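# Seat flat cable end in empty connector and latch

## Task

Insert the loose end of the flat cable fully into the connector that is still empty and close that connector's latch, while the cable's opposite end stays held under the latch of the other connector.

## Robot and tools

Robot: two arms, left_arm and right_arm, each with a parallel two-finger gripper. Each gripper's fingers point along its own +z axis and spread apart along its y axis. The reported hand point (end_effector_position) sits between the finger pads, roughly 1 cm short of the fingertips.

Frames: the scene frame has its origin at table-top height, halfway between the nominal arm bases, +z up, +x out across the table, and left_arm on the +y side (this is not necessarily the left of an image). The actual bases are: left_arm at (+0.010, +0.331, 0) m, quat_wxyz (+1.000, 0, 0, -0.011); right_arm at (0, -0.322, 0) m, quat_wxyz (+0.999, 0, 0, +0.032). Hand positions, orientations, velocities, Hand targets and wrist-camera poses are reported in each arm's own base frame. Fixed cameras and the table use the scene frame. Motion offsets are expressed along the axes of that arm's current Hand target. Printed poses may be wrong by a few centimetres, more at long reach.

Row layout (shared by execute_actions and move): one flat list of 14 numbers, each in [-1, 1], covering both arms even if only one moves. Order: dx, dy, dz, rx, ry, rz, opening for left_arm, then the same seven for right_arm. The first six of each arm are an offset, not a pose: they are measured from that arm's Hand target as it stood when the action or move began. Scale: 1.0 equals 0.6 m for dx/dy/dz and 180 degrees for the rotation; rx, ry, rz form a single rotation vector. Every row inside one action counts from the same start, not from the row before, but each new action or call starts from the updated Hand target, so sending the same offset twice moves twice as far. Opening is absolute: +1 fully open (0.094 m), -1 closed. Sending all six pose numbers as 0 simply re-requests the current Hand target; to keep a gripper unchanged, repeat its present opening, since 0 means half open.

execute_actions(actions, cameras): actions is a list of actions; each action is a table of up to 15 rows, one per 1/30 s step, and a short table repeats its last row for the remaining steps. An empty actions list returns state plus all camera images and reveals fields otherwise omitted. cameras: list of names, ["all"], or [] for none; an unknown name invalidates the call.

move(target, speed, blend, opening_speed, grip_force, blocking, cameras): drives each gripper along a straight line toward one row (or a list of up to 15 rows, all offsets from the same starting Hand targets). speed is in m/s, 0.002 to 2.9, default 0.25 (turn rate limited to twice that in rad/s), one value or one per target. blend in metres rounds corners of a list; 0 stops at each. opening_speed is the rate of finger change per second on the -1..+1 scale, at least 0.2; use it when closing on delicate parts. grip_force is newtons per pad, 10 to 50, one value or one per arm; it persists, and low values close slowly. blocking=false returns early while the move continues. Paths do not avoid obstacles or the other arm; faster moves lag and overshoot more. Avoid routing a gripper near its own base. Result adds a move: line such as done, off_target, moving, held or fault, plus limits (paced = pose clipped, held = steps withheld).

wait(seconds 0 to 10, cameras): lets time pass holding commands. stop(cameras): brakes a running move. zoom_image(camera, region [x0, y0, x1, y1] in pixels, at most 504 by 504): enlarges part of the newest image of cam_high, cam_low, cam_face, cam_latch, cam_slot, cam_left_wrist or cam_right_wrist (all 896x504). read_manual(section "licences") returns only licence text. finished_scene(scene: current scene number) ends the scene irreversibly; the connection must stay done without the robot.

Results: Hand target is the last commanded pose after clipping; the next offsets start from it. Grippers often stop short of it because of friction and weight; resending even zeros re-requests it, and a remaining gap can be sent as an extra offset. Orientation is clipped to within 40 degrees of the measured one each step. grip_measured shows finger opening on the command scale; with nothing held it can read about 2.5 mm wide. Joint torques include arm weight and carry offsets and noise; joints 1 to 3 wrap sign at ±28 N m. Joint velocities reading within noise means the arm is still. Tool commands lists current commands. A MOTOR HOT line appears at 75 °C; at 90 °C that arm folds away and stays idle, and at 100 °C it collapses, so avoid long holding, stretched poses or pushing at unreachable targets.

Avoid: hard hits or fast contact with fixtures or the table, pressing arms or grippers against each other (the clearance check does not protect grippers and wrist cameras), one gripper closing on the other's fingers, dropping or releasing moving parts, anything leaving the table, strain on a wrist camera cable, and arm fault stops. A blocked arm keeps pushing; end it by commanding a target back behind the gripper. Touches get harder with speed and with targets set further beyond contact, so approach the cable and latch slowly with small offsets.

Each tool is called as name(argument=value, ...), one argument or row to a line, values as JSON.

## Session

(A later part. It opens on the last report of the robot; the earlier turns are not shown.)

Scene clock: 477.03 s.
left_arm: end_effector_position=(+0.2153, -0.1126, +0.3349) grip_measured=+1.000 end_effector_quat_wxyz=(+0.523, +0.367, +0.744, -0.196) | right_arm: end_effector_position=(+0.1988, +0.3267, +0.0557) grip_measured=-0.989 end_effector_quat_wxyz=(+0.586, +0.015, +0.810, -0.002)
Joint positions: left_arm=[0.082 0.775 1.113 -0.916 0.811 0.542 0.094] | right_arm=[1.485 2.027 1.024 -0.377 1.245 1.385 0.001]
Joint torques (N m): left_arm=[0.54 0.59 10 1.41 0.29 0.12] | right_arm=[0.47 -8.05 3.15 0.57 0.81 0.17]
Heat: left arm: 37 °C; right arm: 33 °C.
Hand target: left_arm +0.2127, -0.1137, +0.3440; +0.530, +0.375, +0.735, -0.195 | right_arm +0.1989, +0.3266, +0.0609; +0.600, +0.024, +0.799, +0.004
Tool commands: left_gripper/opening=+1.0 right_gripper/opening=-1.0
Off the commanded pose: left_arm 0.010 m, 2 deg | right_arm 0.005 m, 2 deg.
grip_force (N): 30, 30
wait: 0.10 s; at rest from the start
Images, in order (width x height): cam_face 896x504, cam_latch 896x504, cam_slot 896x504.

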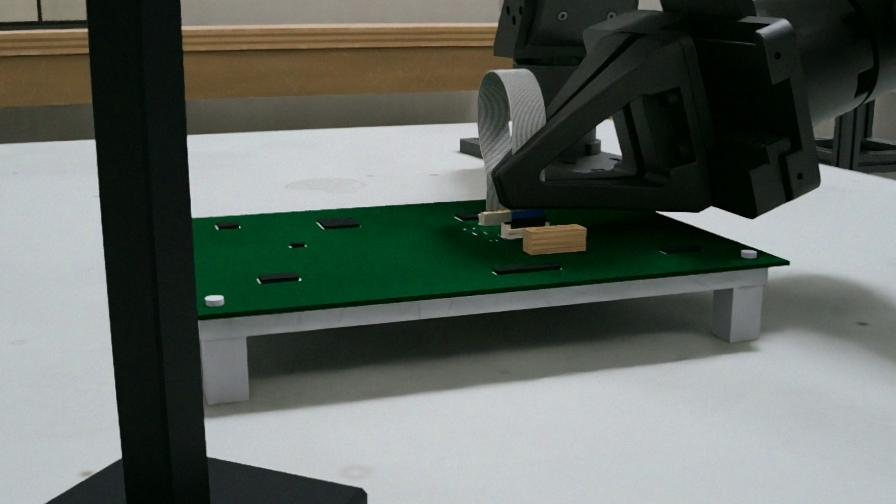

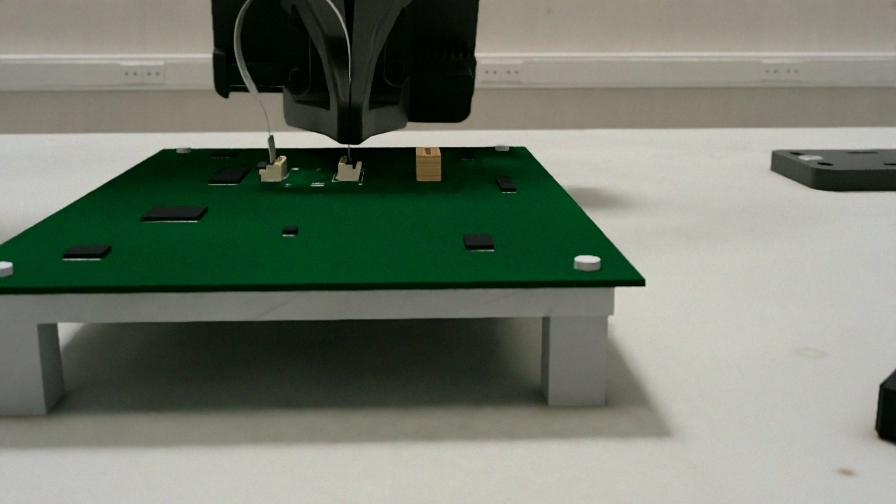

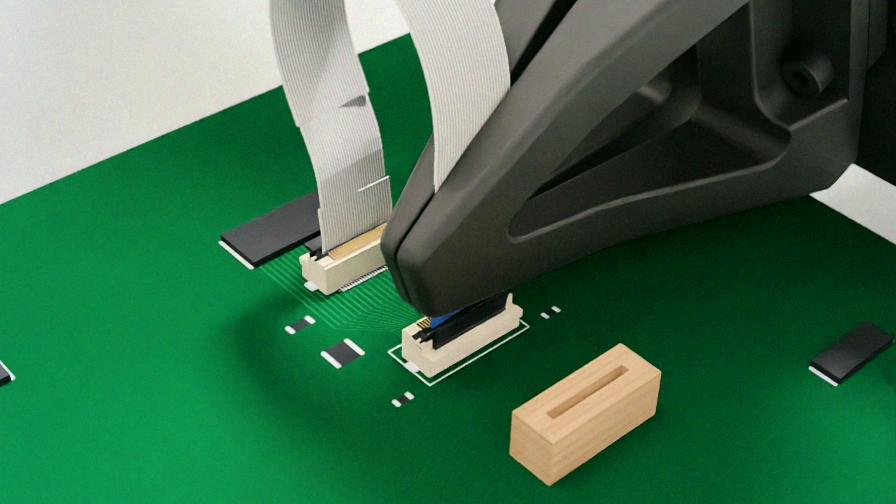

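move(
  target=[
    [0,0,0,0,0,0,1,-0.0257,0.00095,-0.00693,0,-0.003,0,-1],
    [0,0,0,0,0,0,1,-0.03334,0.01666,0.00886,0,-0.003,0,-1],
    [0,0,0,0,0,0,1,-0.00028,0.00003,0.00096,0,-0.003,0,-1],
  ],
  blend=[0.004,0,0],
  speed=0.04,
  cameras=["cam_latch","cam_face","cam_slot"],
)

zoom_image(
  camera="cam_latch",
  region=[336, 134, 364, 170],
)

zoom_image(
  camera="cam_face",
  region=[494, 204, 554, 244],
)

zoom_image(
  camera="cam_slot",
  region=[406, 314, 442, 344],
)

Scene clock: 486.57 s.
left_arm: end_effector_position=(+0.2153, -0.1126, +0.3349) grip_measured=+1.000 end_effector_quat_wxyz=(+0.523, +0.367, +0.744, -0.196) | right_arm: end_effector_position=(+0.1990, +0.3269, +0.0560) grip_measured=-0.989 end_effector_quat_wxyz=(+0.587, +0.015, +0.809, -0.002)
Joint positions: left_arm=[0.082 0.775 1.113 -0.916 0.811 0.542 0.094] | right_arm=[1.485 2.027 1.021 -0.368 1.249 1.379 0.001]
Joint torques (N m): left_arm=[0.43 0.57 10 1.4 0.27 0.1] | right_arm=[0.46 -7.77 3.12 0.61 0.86 0.17]
Heat: left arm: 37 °C; right arm: 34 °C.
Hand target: left_arm +0.2127, -0.1137, +0.3440; +0.530, +0.375, +0.735, -0.195 | right_arm +0.1994, +0.3266, +0.0610; +0.604, +0.024, +0.797, +0.004
Off the commanded pose: left_arm 0.010 m, 2 deg | right_arm 0.005 m, 3 deg.
grip_force (N): 30, 30
move: off_target (right_arm)
Images, in order (width x height): cam_face 896x504, cam_latch 896x504, cam_slot 896x504.

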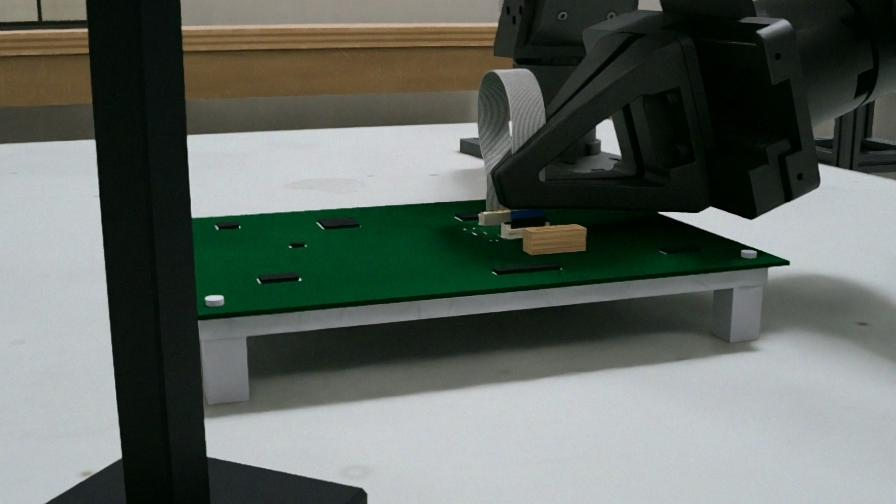

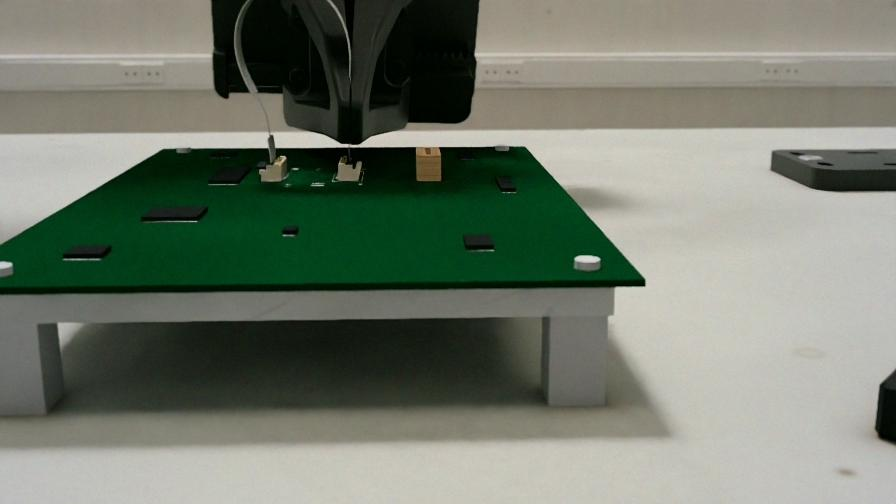

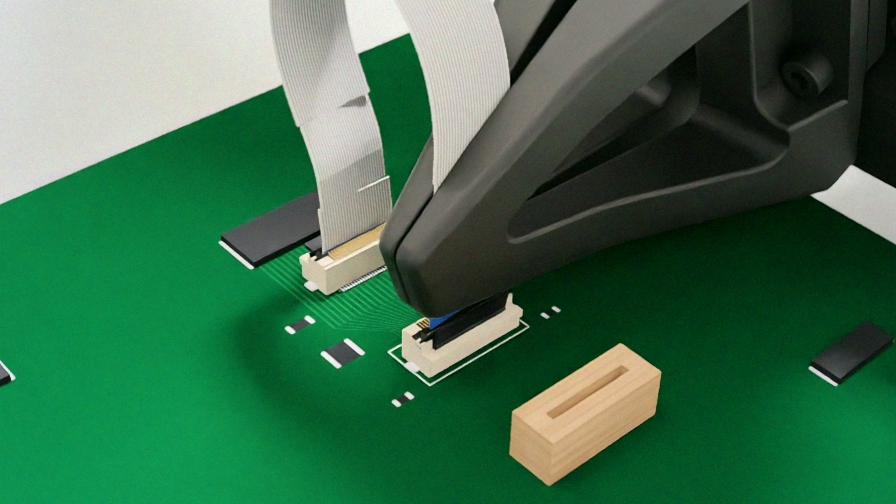

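Scaled by 14.000 from the camera's 896x504 image, which has a finer 1280x720 frame.

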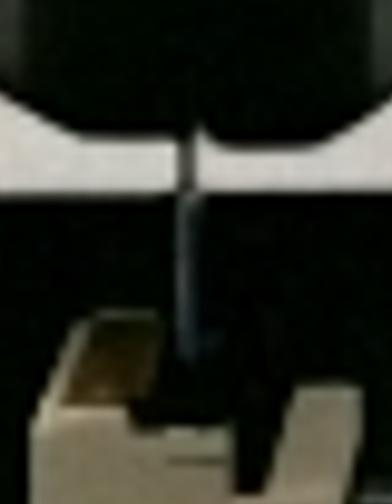

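Scaled by 8.400 from the camera's 896x504 image, which has a finer 1280x720 frame.

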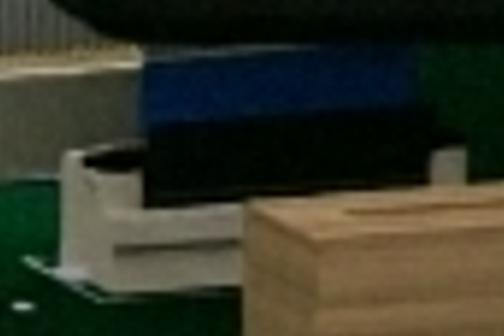

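Scaled by 14.000 from the camera's 896x504 image, which has a finer 1280x720 frame.

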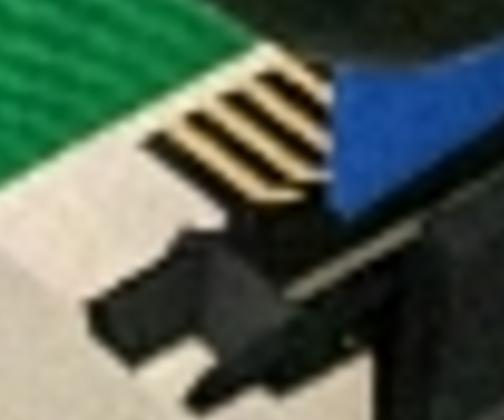

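move(
  target=[0,0,0,0,0,0,1,0.00943,-0.00167,0.00321,0,0.004,0,-1],
  speed=0.02,
  cameras=["cam_latch","cam_face","cam_slot"],
)

zoom_image(
  camera="cam_latch",
  region=[336, 144, 364, 170],
)

zoom_image(
  camera="cam_face",
  region=[494, 204, 554, 244],
)

zoom_image(
  camera="cam_slot",
  region=[406, 314, 442, 344],
)

Scene clock: 489.93 s.
left_arm: end_effector_position=(+0.2153, -0.1126, +0.3349) grip_measured=+1.000 end_effector_quat_wxyz=(+0.523, +0.367, +0.744, -0.196) | right_arm: end_effector_position=(+0.1989, +0.3262, +0.0552) grip_measured=-0.989 end_effector_quat_wxyz=(+0.587, +0.015, +0.809, -0.001)
Joint positions: left_arm=[0.082 0.775 1.113 -0.916 0.811 0.542 0.094] | right_arm=[1.485 2.027 1.016 -0.363 1.249 1.38 0.001]
Joint torques (N m): left_arm=[0.55 0.58 9.88 1.41 0.29 0.1] | right_arm=[0.2 -7.13 2.93 0.71 0.74 0.16]
Heat: left arm: 37 °C; right arm: 34 °C.
Hand target: left_arm +0.2127, -0.1137, +0.3440; +0.530, +0.375, +0.735, -0.195 | right_arm +0.1997, +0.3258, +0.0549; +0.599, +0.024, +0.800, +0.004
Off the commanded pose: left_arm 0.010 m, 2 deg | right_arm 0.001 m, 2 deg.
grip_force (N): 30, 30
move: done
Images, in order (width x height): cam_face 896x504, cam_latch 896x504, cam_slot 896x504.

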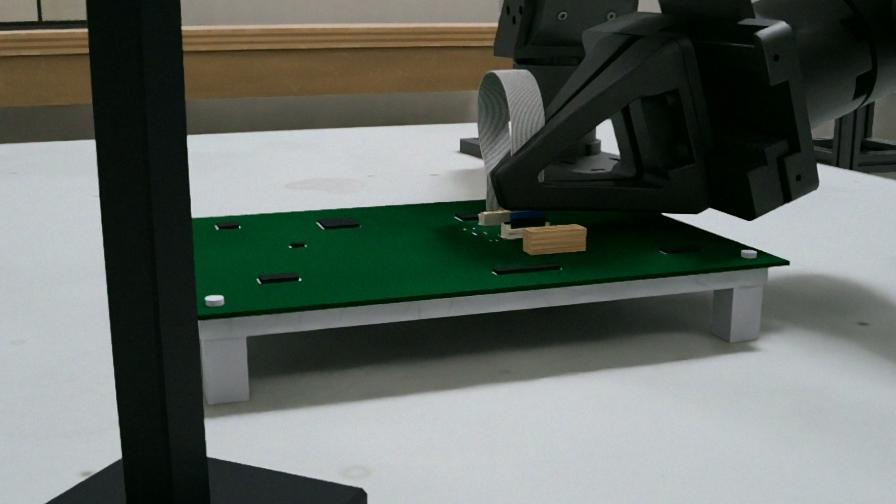

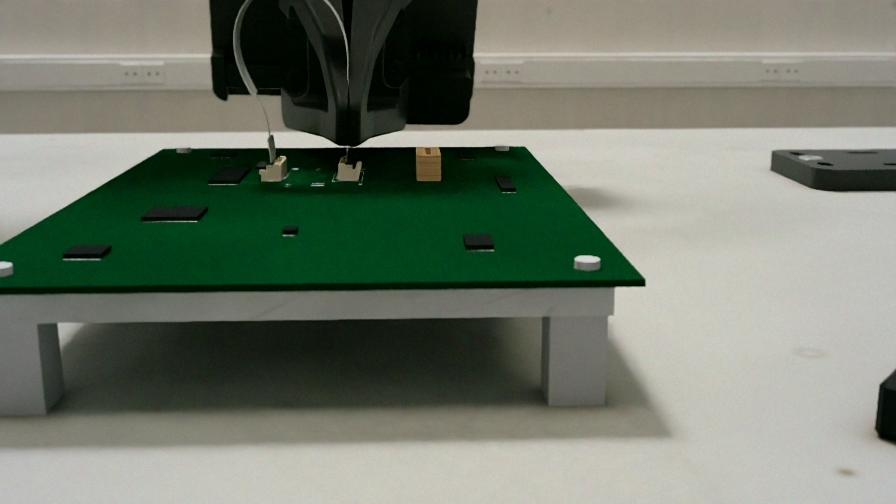

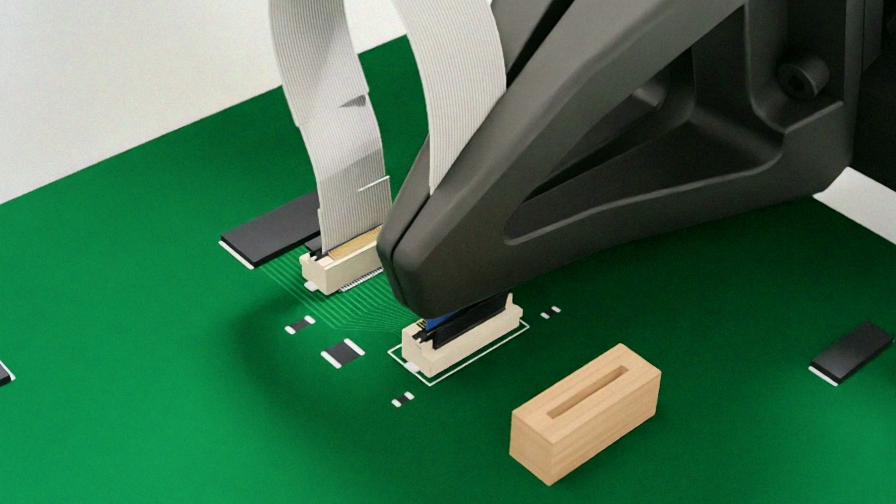

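Scaled by 18.000 from the camera's 896x504 image, which has a finer 1280x720 frame.

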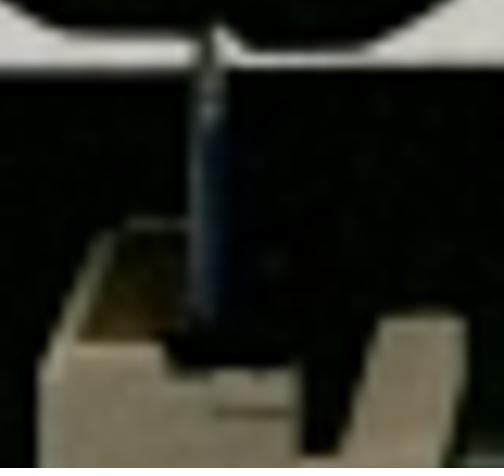

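Scaled by 8.400 from the camera's 896x504 image, which has a finer 1280x720 frame.

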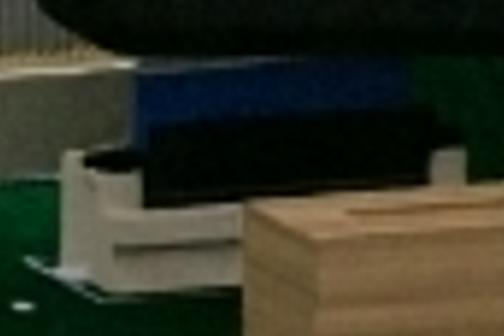

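Scaled by 14.000 from the camera's 896x504 image, which has a finer 1280x720 frame.

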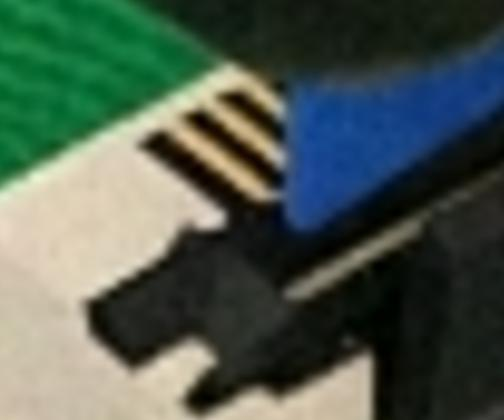

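zoom_image(
  camera="cam_face",
  region=[504, 206, 526, 232],
)

zoom_image(
  camera="cam_face",
  region=[530, 206, 552, 232],
)

zoom_image(
  camera="cam_slot",
  region=[394, 284, 534, 390],
)

Scaled by 19.385 from the camera's 896x504 image, which has a finer 1280x720 frame.

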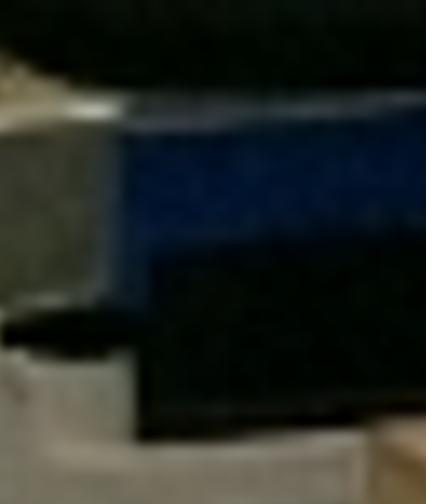

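Scaled by 19.385 from the camera's 896x504 image, which has a finer 1280x720 frame.

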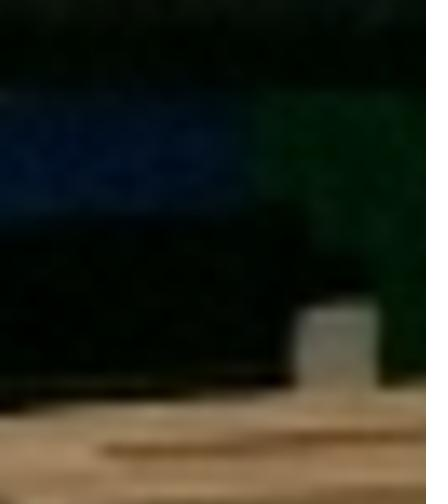

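Scaled by 3.600 from the camera's 896x504 image, which has a finer 1280x720 frame.

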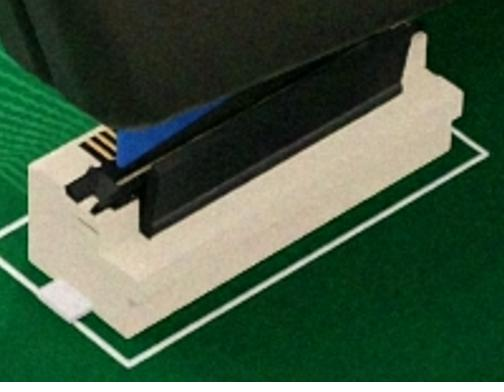

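move(
  target=[
    [0,0,0,0,0,0,1,0,0,0,0,0,0.005,-1],
    [0,0,0,0,0,0,1,0.00556,-0.00087,0.00166,0,0,0.005,-1],
  ],
  speed=0.02,
  cameras=["cam_latch","cam_face","cam_slot"],
)

zoom_image(
  camera="cam_latch",
  region=[336, 144, 364, 170],
)

zoom_image(
  camera="cam_slot",
  region=[406, 314, 442, 344],
)

Scene clock: 494.90 s.
left_arm: end_effector_position=(+0.2153, -0.1126, +0.3349) grip_measured=+1.000 end_effector_quat_wxyz=(+0.523, +0.367, +0.744, -0.196) | right_arm: end_effector_position=(+0.1992, +0.3272, +0.0546) grip_measured=-0.989 end_effector_quat_wxyz=(+0.589, +0.024, +0.808, +0.006)
Joint positions: left_arm=[0.082 0.775 1.113 -0.916 0.811 0.542 0.094] | right_arm=[1.485 2.031 1.016 -0.352 1.252 1.395 0.001]
Joint torques (N m): left_arm=[0.51 0.66 9.92 1.41 0.28 0.13] | right_arm=[0.18 -6.86 2.56 0.72 0.72 0.16]
Heat: left arm: 37 °C; right arm: 33 °C.
Hand target: left_arm +0.2127, -0.1137, +0.3440; +0.530, +0.375, +0.735, -0.195 | right_arm +0.1997, +0.3254, +0.0515; +0.599, +0.030, +0.800, +0.009
Off the commanded pose: left_arm 0.010 m, 2 deg | right_arm 0.004 m, 2 deg.
grip_force (N): 30, 30
move: done
Images, in order (width x height): cam_face 896x504, cam_latch 896x504, cam_slot 896x504.

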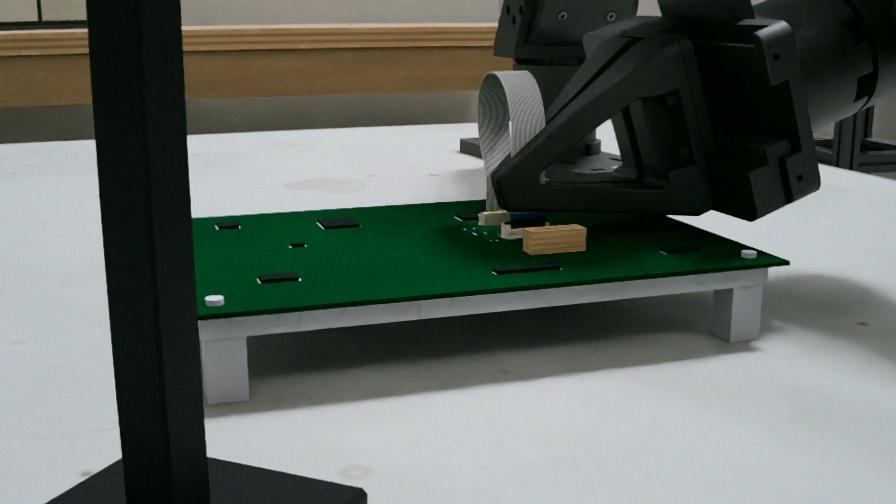

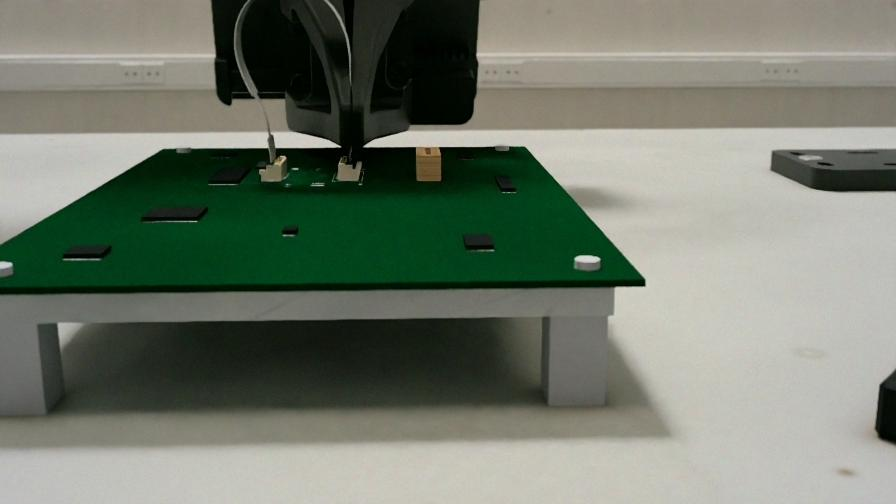

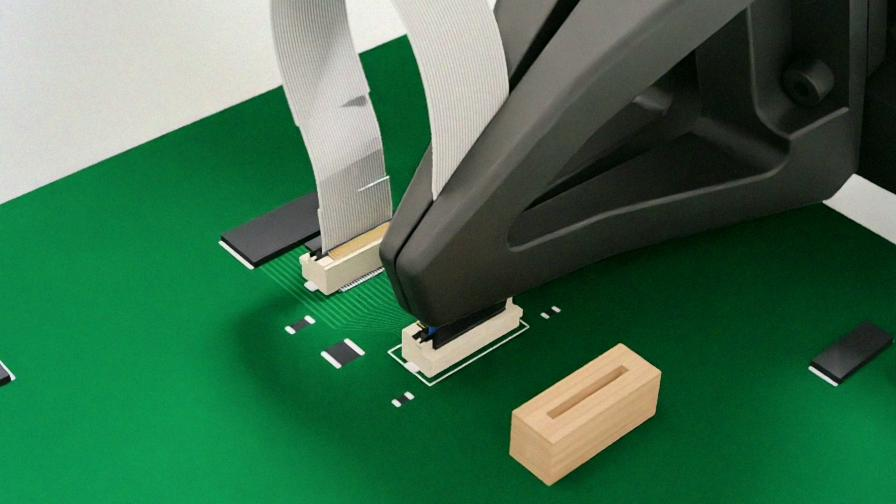

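Scaled by 18.000 from the camera's 896x504 image, which has a finer 1280x720 frame.

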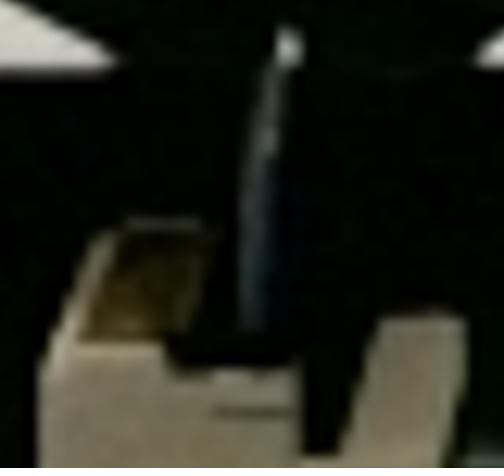

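Scaled by 14.000 from the camera's 896x504 image, which has a finer 1280x720 frame.

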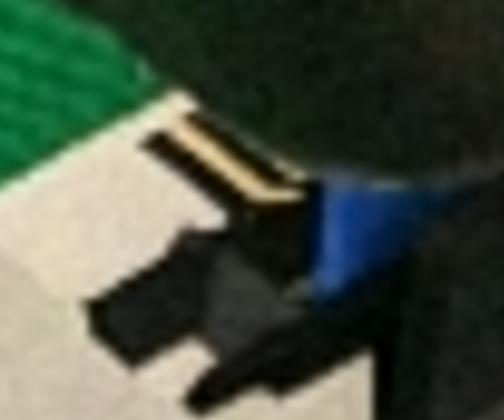

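move(
  target=[
    [0,0,0,0,0,0,1,-0.00014,-0.00249,0.00006,0,0,0,-1],
    [0,0,0,0,0,0,1,0.00305,-0.0026,0.001,0,0,0,-1],
  ],
  speed=0.02,
  cameras=["cam_latch","cam_face","cam_slot"],
)

zoom_image(
  camera="cam_latch",
  region=[336, 144, 364, 170],
)

zoom_image(
  camera="cam_slot",
  region=[406, 314, 442, 344],
)

zoom_image(
  camera="cam_face",
  region=[494, 204, 554, 244],
)

Scene clock: 497.63 s.
left_arm: end_effector_position=(+0.2153, -0.1126, +0.3349) grip_measured=+1.000 end_effector_quat_wxyz=(+0.523, +0.367, +0.744, -0.196) | right_arm: end_effector_position=(+0.1994, +0.3264, +0.0545) grip_measured=-0.989 end_effector_quat_wxyz=(+0.593, +0.027, +0.805, +0.010)
Joint positions: left_arm=[0.082 0.775 1.113 -0.916 0.811 0.542 0.094] | right_arm=[1.485 2.031 1.006 -0.331 1.262 1.396 0.001]
Joint torques (N m): left_arm=[0.7 0.61 9.89 1.39 0.28 0.13] | right_arm=[0.06 -6.75 2.61 0.68 0.64 0.13]
Heat: left arm: 38 °C; right arm: 33 °C.
Hand target: left_arm +0.2127, -0.1137, +0.3440; +0.530, +0.375, +0.735, -0.195 | right_arm +0.1998, +0.3240, +0.0496; +0.599, +0.030, +0.800, +0.009
Off the commanded pose: left_arm 0.010 m, 2 deg | right_arm 0.006 m, 1 deg.
grip_force (N): 30, 30
move: done
Images, in order (width x height): cam_face 896x504, cam_latch 896x504, cam_slot 896x504.

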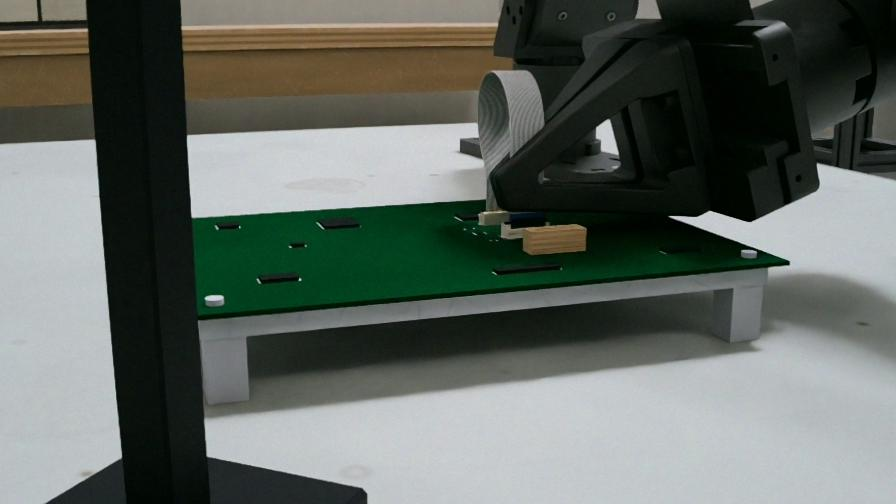

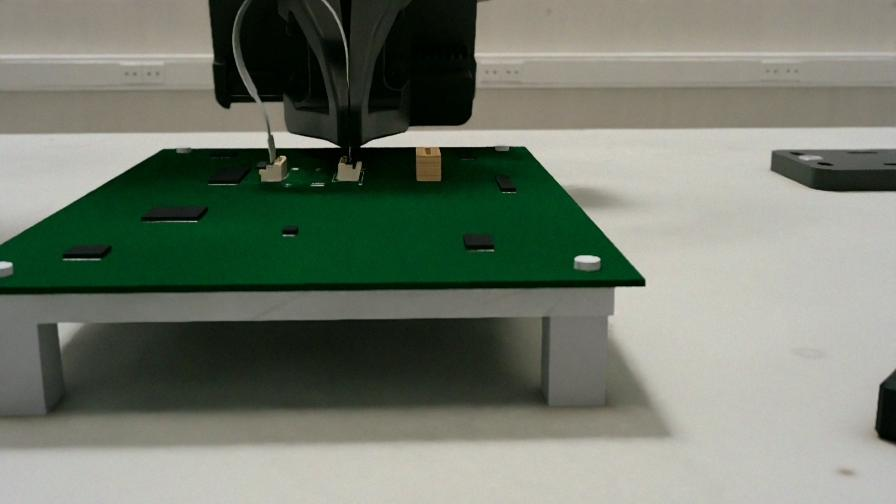

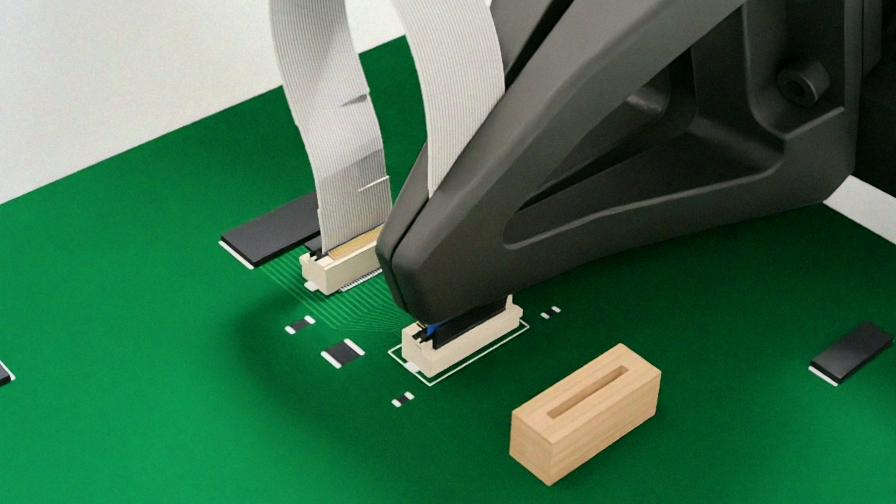

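Scaled by 18.000 from the camera's 896x504 image, which has a finer 1280x720 frame.

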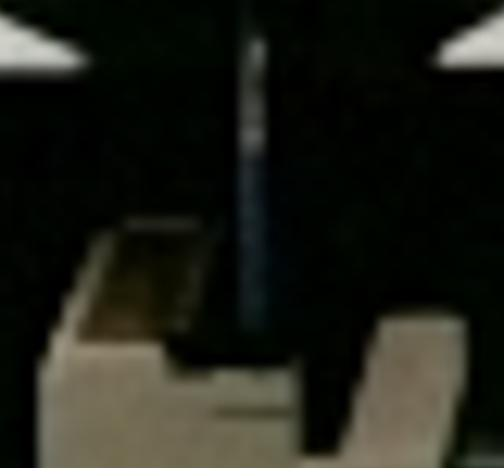

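Scaled by 14.000 from the camera's 896x504 image, which has a finer 1280x720 frame.

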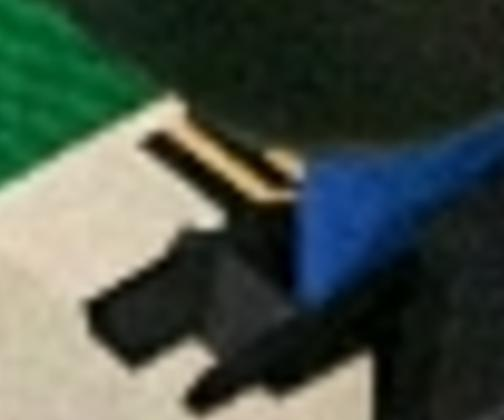

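Scaled by 8.400 from the camera's 896x504 image, which has a finer 1280x720 frame.

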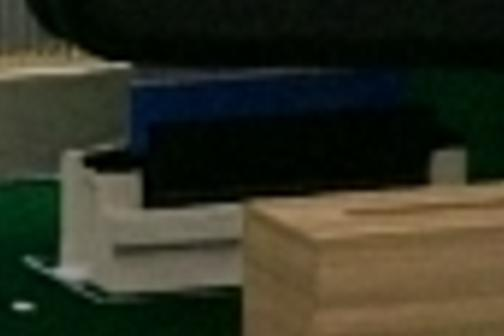

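move(
  target=[0,0,0,0,0,0,1,-0.0071,0.00171,-0.00215,0,0,0,-1],
  speed=0.02,
  cameras=["cam_latch","cam_slot"],
)

zoom_image(
  camera="cam_latch",
  region=[336, 144, 364, 170],
)

zoom_image(
  camera="cam_slot",
  region=[406, 314, 442, 344],
)

Scene clock: 507.93 s.
left_arm: end_effector_position=(+0.2153, -0.1126, +0.3349) grip_measured=+1.000 end_effector_quat_wxyz=(+0.523, +0.367, +0.744, -0.196) | right_arm: end_effector_position=(+0.1994, +0.3263, +0.0545) grip_measured=-0.989 end_effector_quat_wxyz=(+0.593, +0.027, +0.805, +0.010)
Joint positions: left_arm=[0.082 0.775 1.113 -0.916 0.811 0.542 0.094] | right_arm=[1.485 2.031 1.006 -0.331 1.262 1.396 0.001]
Joint torques (N m): left_arm=[0.44 0.58 10.09 1.44 0.28 0.11] | right_arm=[0.08 -7.51 3.11 0.54 0.63 0.11]
Heat: left arm: 38 °C; right arm: 33 °C.
Hand target: left_arm +0.2127, -0.1137, +0.3440; +0.530, +0.375, +0.735, -0.195 | right_arm +0.1998, +0.3247, +0.0540; +0.599, +0.030, +0.800, +0.009
Off the commanded pose: left_arm 0.010 m, 2 deg | right_arm 0.002 m, 1 deg.
grip_force (N): 30, 30
move: done
Images, in order (width x height): cam_latch 896x504, cam_slot 896x504.

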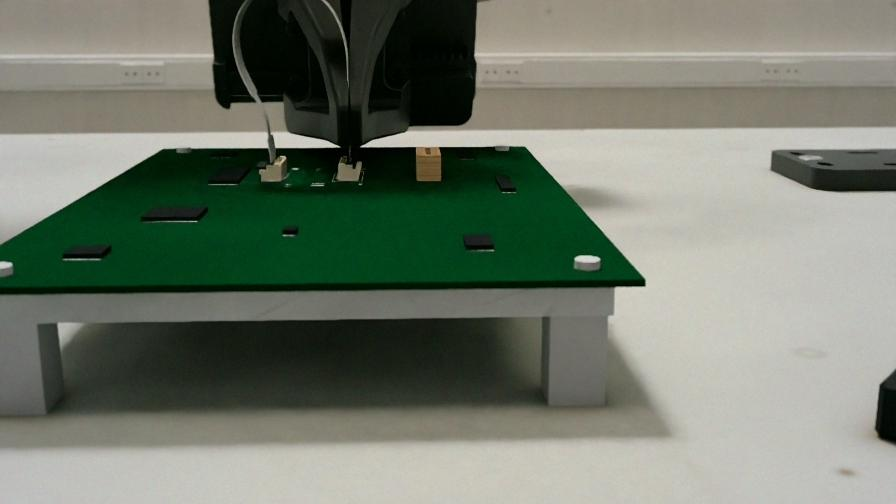

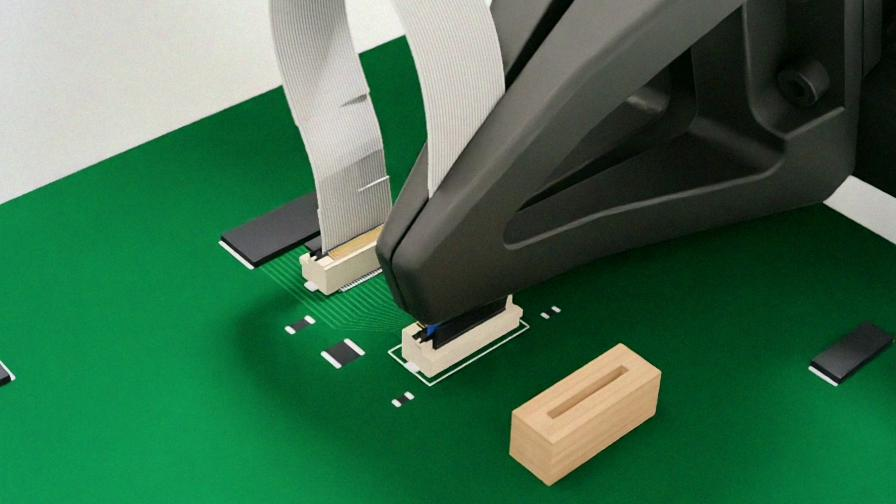

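Scaled by 18.000 from the camera's 896x504 image, which has a finer 1280x720 frame.

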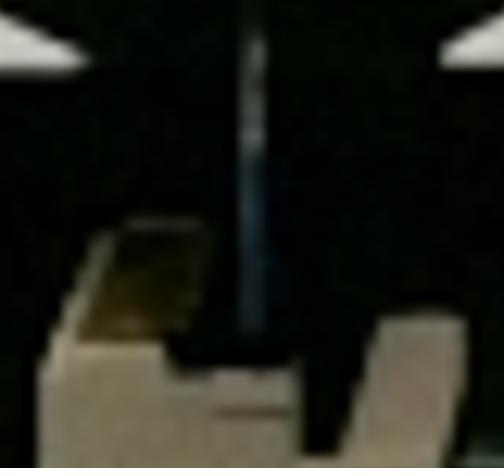

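Scaled by 14.000 from the camera's 896x504 image, which has a finer 1280x720 frame.

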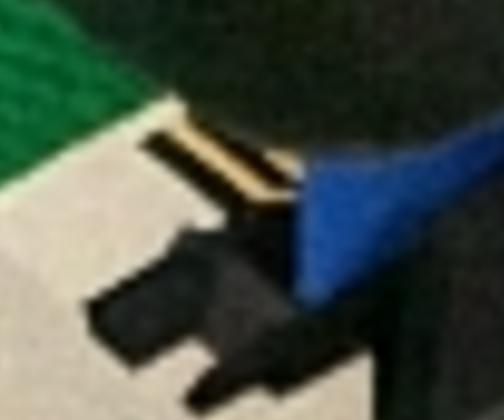

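move(
  target=[0,0,0,0,0,0,1,-0.0016,0.0001,-0.0005,0,0,-0.006,-1],
  speed=0.02,
  cameras=["cam_latch","cam_slot"],
)

zoom_image(
  camera="cam_latch",
  region=[336, 144, 364, 170],
)

zoom_image(
  camera="cam_slot",
  region=[406, 314, 442, 344],
)

Scene clock: 510.73 s.
left_arm: end_effector_position=(+0.2153, -0.1126, +0.3349) grip_measured=+1.000 end_effector_quat_wxyz=(+0.523, +0.367, +0.744, -0.196) | right_arm: end_effector_position=(+0.1994, +0.3263, +0.0545) grip_measured=-0.989 end_effector_quat_wxyz=(+0.593, +0.023, +0.805, +0.006)
Joint positions: left_arm=[0.082 0.775 1.113 -0.916 0.811 0.542 0.094] | right_arm=[1.485 2.031 1.006 -0.331 1.262 1.385 0.001]
Joint torques (N m): left_arm=[0.54 0.54 9.83 1.38 0.25 0.1] | right_arm=[0.09 -7.71 3.21 0.5 0.64 0.06]
Heat: left arm: 38 °C; right arm: 33 °C.
Hand target: left_arm +0.2127, -0.1137, +0.3440; +0.530, +0.375, +0.735, -0.195 | right_arm +0.1998, +0.3247, +0.0550; +0.599, +0.023, +0.800, +0.003
Off the commanded pose: left_arm 0.010 m, 2 deg | right_arm 0.002 m, 1 deg.
grip_force (N): 30, 30
move: done
Images, in order (width x height): cam_latch 896x504, cam_slot 896x504.

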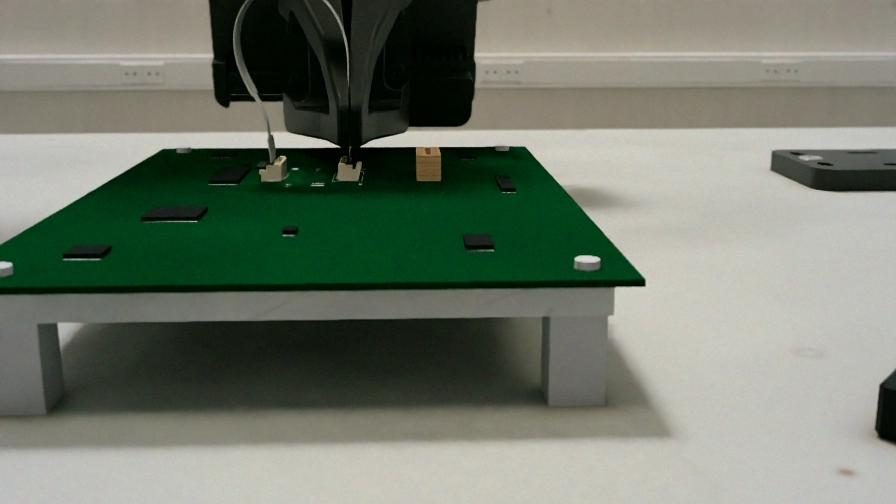

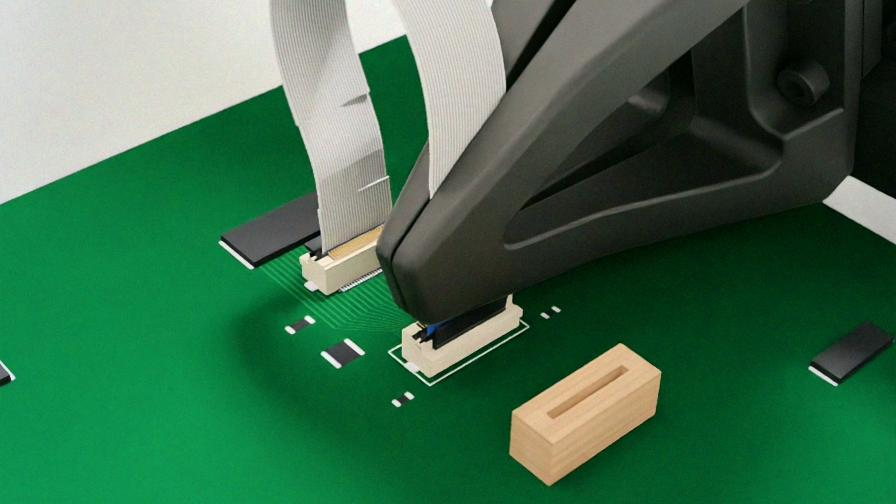

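Scaled by 18.000 from the camera's 896x504 image, which has a finer 1280x720 frame.

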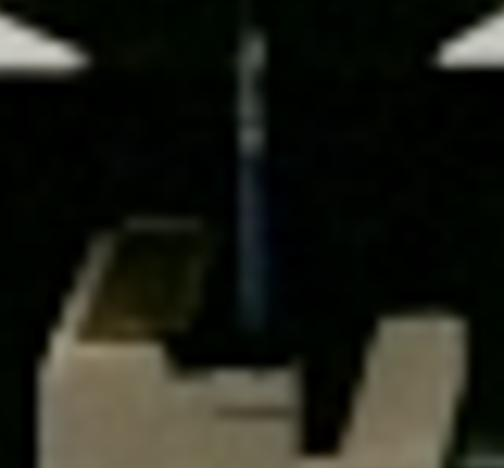

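Scaled by 14.000 from the camera's 896x504 image, which has a finer 1280x720 frame.

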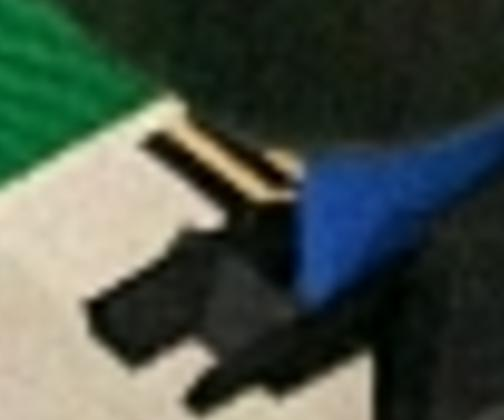

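move(
  target=[
    [0,0,0,0,0,0,1,-0.0348,0.00434,-0.01049,0,-0.004,0,-1],
    [0,0,0,0,0,0,1,-0.04231,0.02,0.00448,0,-0.004,0,-1],
    [0,0,0,0,0,0,1,-0.00927,0.00347,-0.00352,0,-0.004,0,-1],
    [0,0,0,0,0,0,1,0.00028,0.00182,-0.00015,0,0,0,-1],
  ],
  blend=[0.004,0,0,0],
  speed=[0.04,0.04,0.04,0.02],
  cameras=["cam_latch","cam_face","cam_slot"],
)

zoom_image(
  camera="cam_latch",
  region=[336, 144, 364, 170],
)

zoom_image(
  camera="cam_slot",
  region=[406, 314, 442, 344],
)

zoom_image(
  camera="cam_face",
  region=[494, 204, 554, 244],
)

Scene clock: 523.83 s.
left_arm: end_effector_position=(+0.2153, -0.1126, +0.3349) grip_measured=+1.000 end_effector_quat_wxyz=(+0.523, +0.367, +0.744, -0.196) | right_arm: end_effector_position=(+0.1990, +0.3275, +0.0559) grip_measured=-0.989 end_effector_quat_wxyz=(+0.588, +0.015, +0.809, +0.000)
Joint positions: left_arm=[0.082 0.775 1.113 -0.916 0.811 0.542 0.094] | right_arm=[1.485 2.028 1.02 -0.361 1.25 1.376 0.001]
Joint torques (N m): left_arm=[0.59 0.58 9.92 1.39 0.3 0.13] | right_arm=[0.2 -7.21 2.66 0.69 0.73 0.17]
Heat: left arm: 38 °C; right arm: 33 °C.
Hand target: left_arm +0.2127, -0.1137, +0.3440; +0.530, +0.375, +0.735, -0.195 | right_arm +0.1996, +0.3259, +0.0549; +0.599, +0.023, +0.800, +0.003
Off the commanded pose: left_arm 0.010 m, 2 deg | right_arm 0.002 m, 2 deg.
grip_force (N): 30, 30
move: done
Images, in order (width x height): cam_face 896x504, cam_latch 896x504, cam_slot 896x504.

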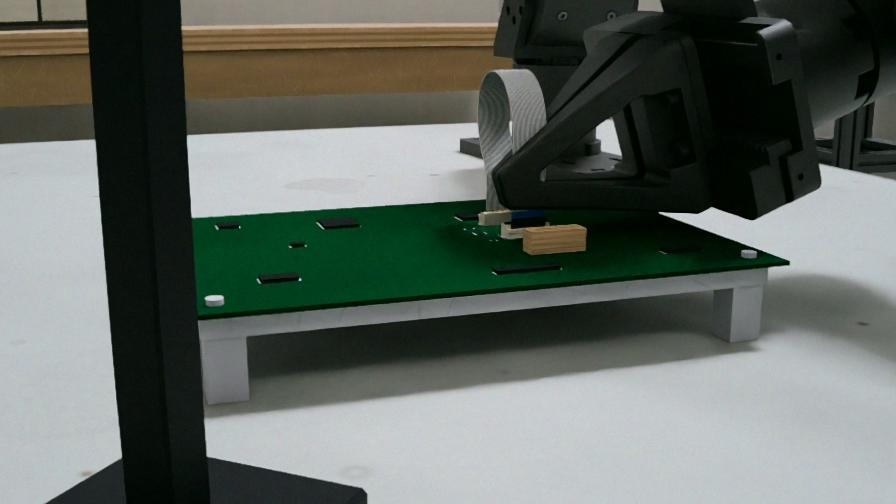

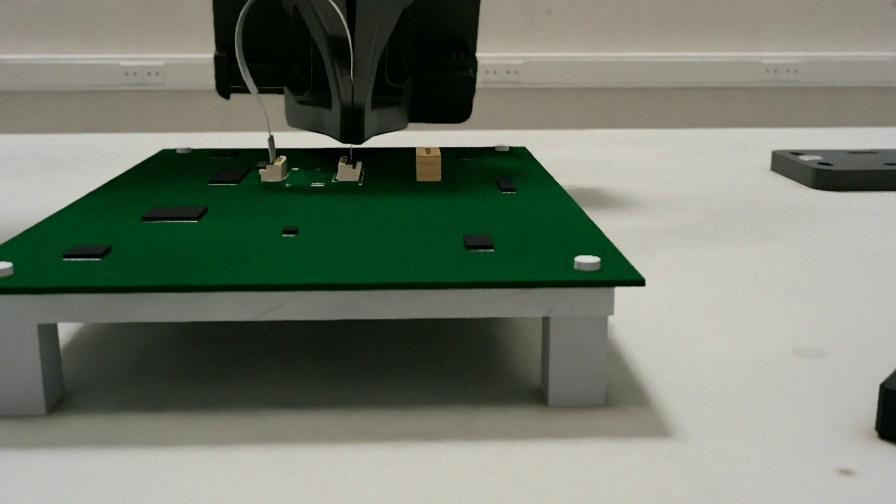

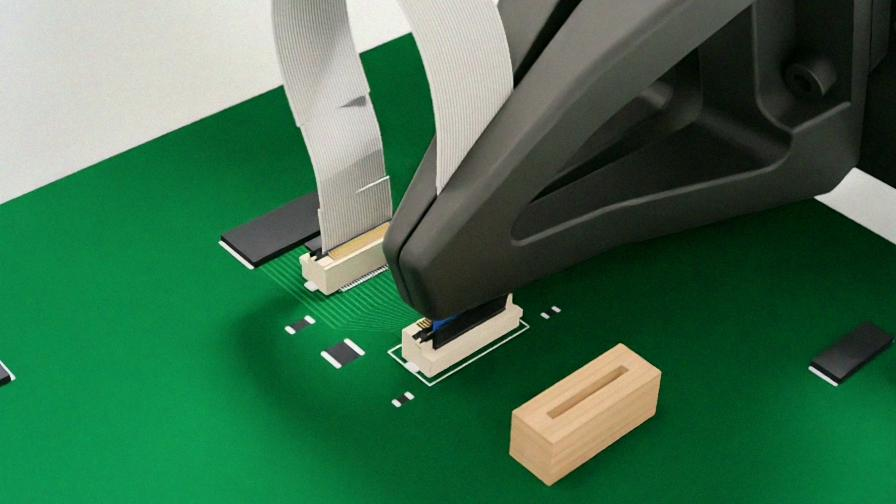

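Scaled by 18.000 from the camera's 896x504 image, which has a finer 1280x720 frame.

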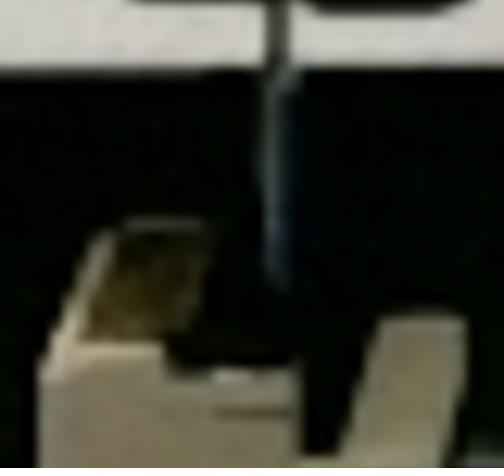

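Scaled by 14.000 from the camera's 896x504 image, which has a finer 1280x720 frame.

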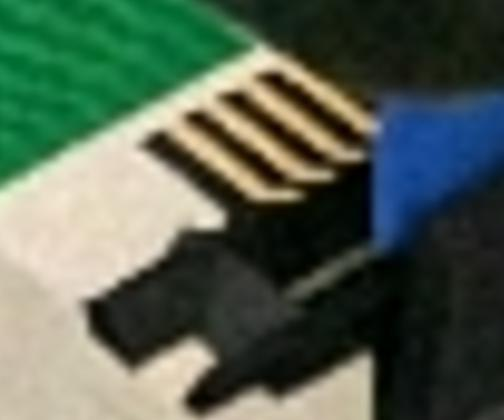

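Scaled by 8.400 from the camera's 896x504 image, which has a finer 1280x720 frame.

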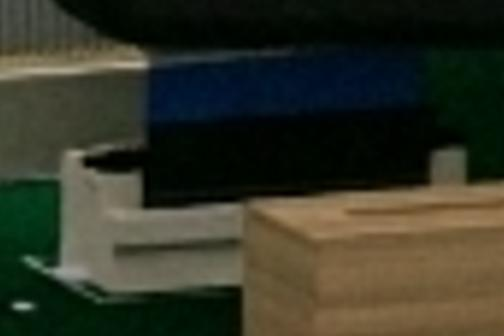

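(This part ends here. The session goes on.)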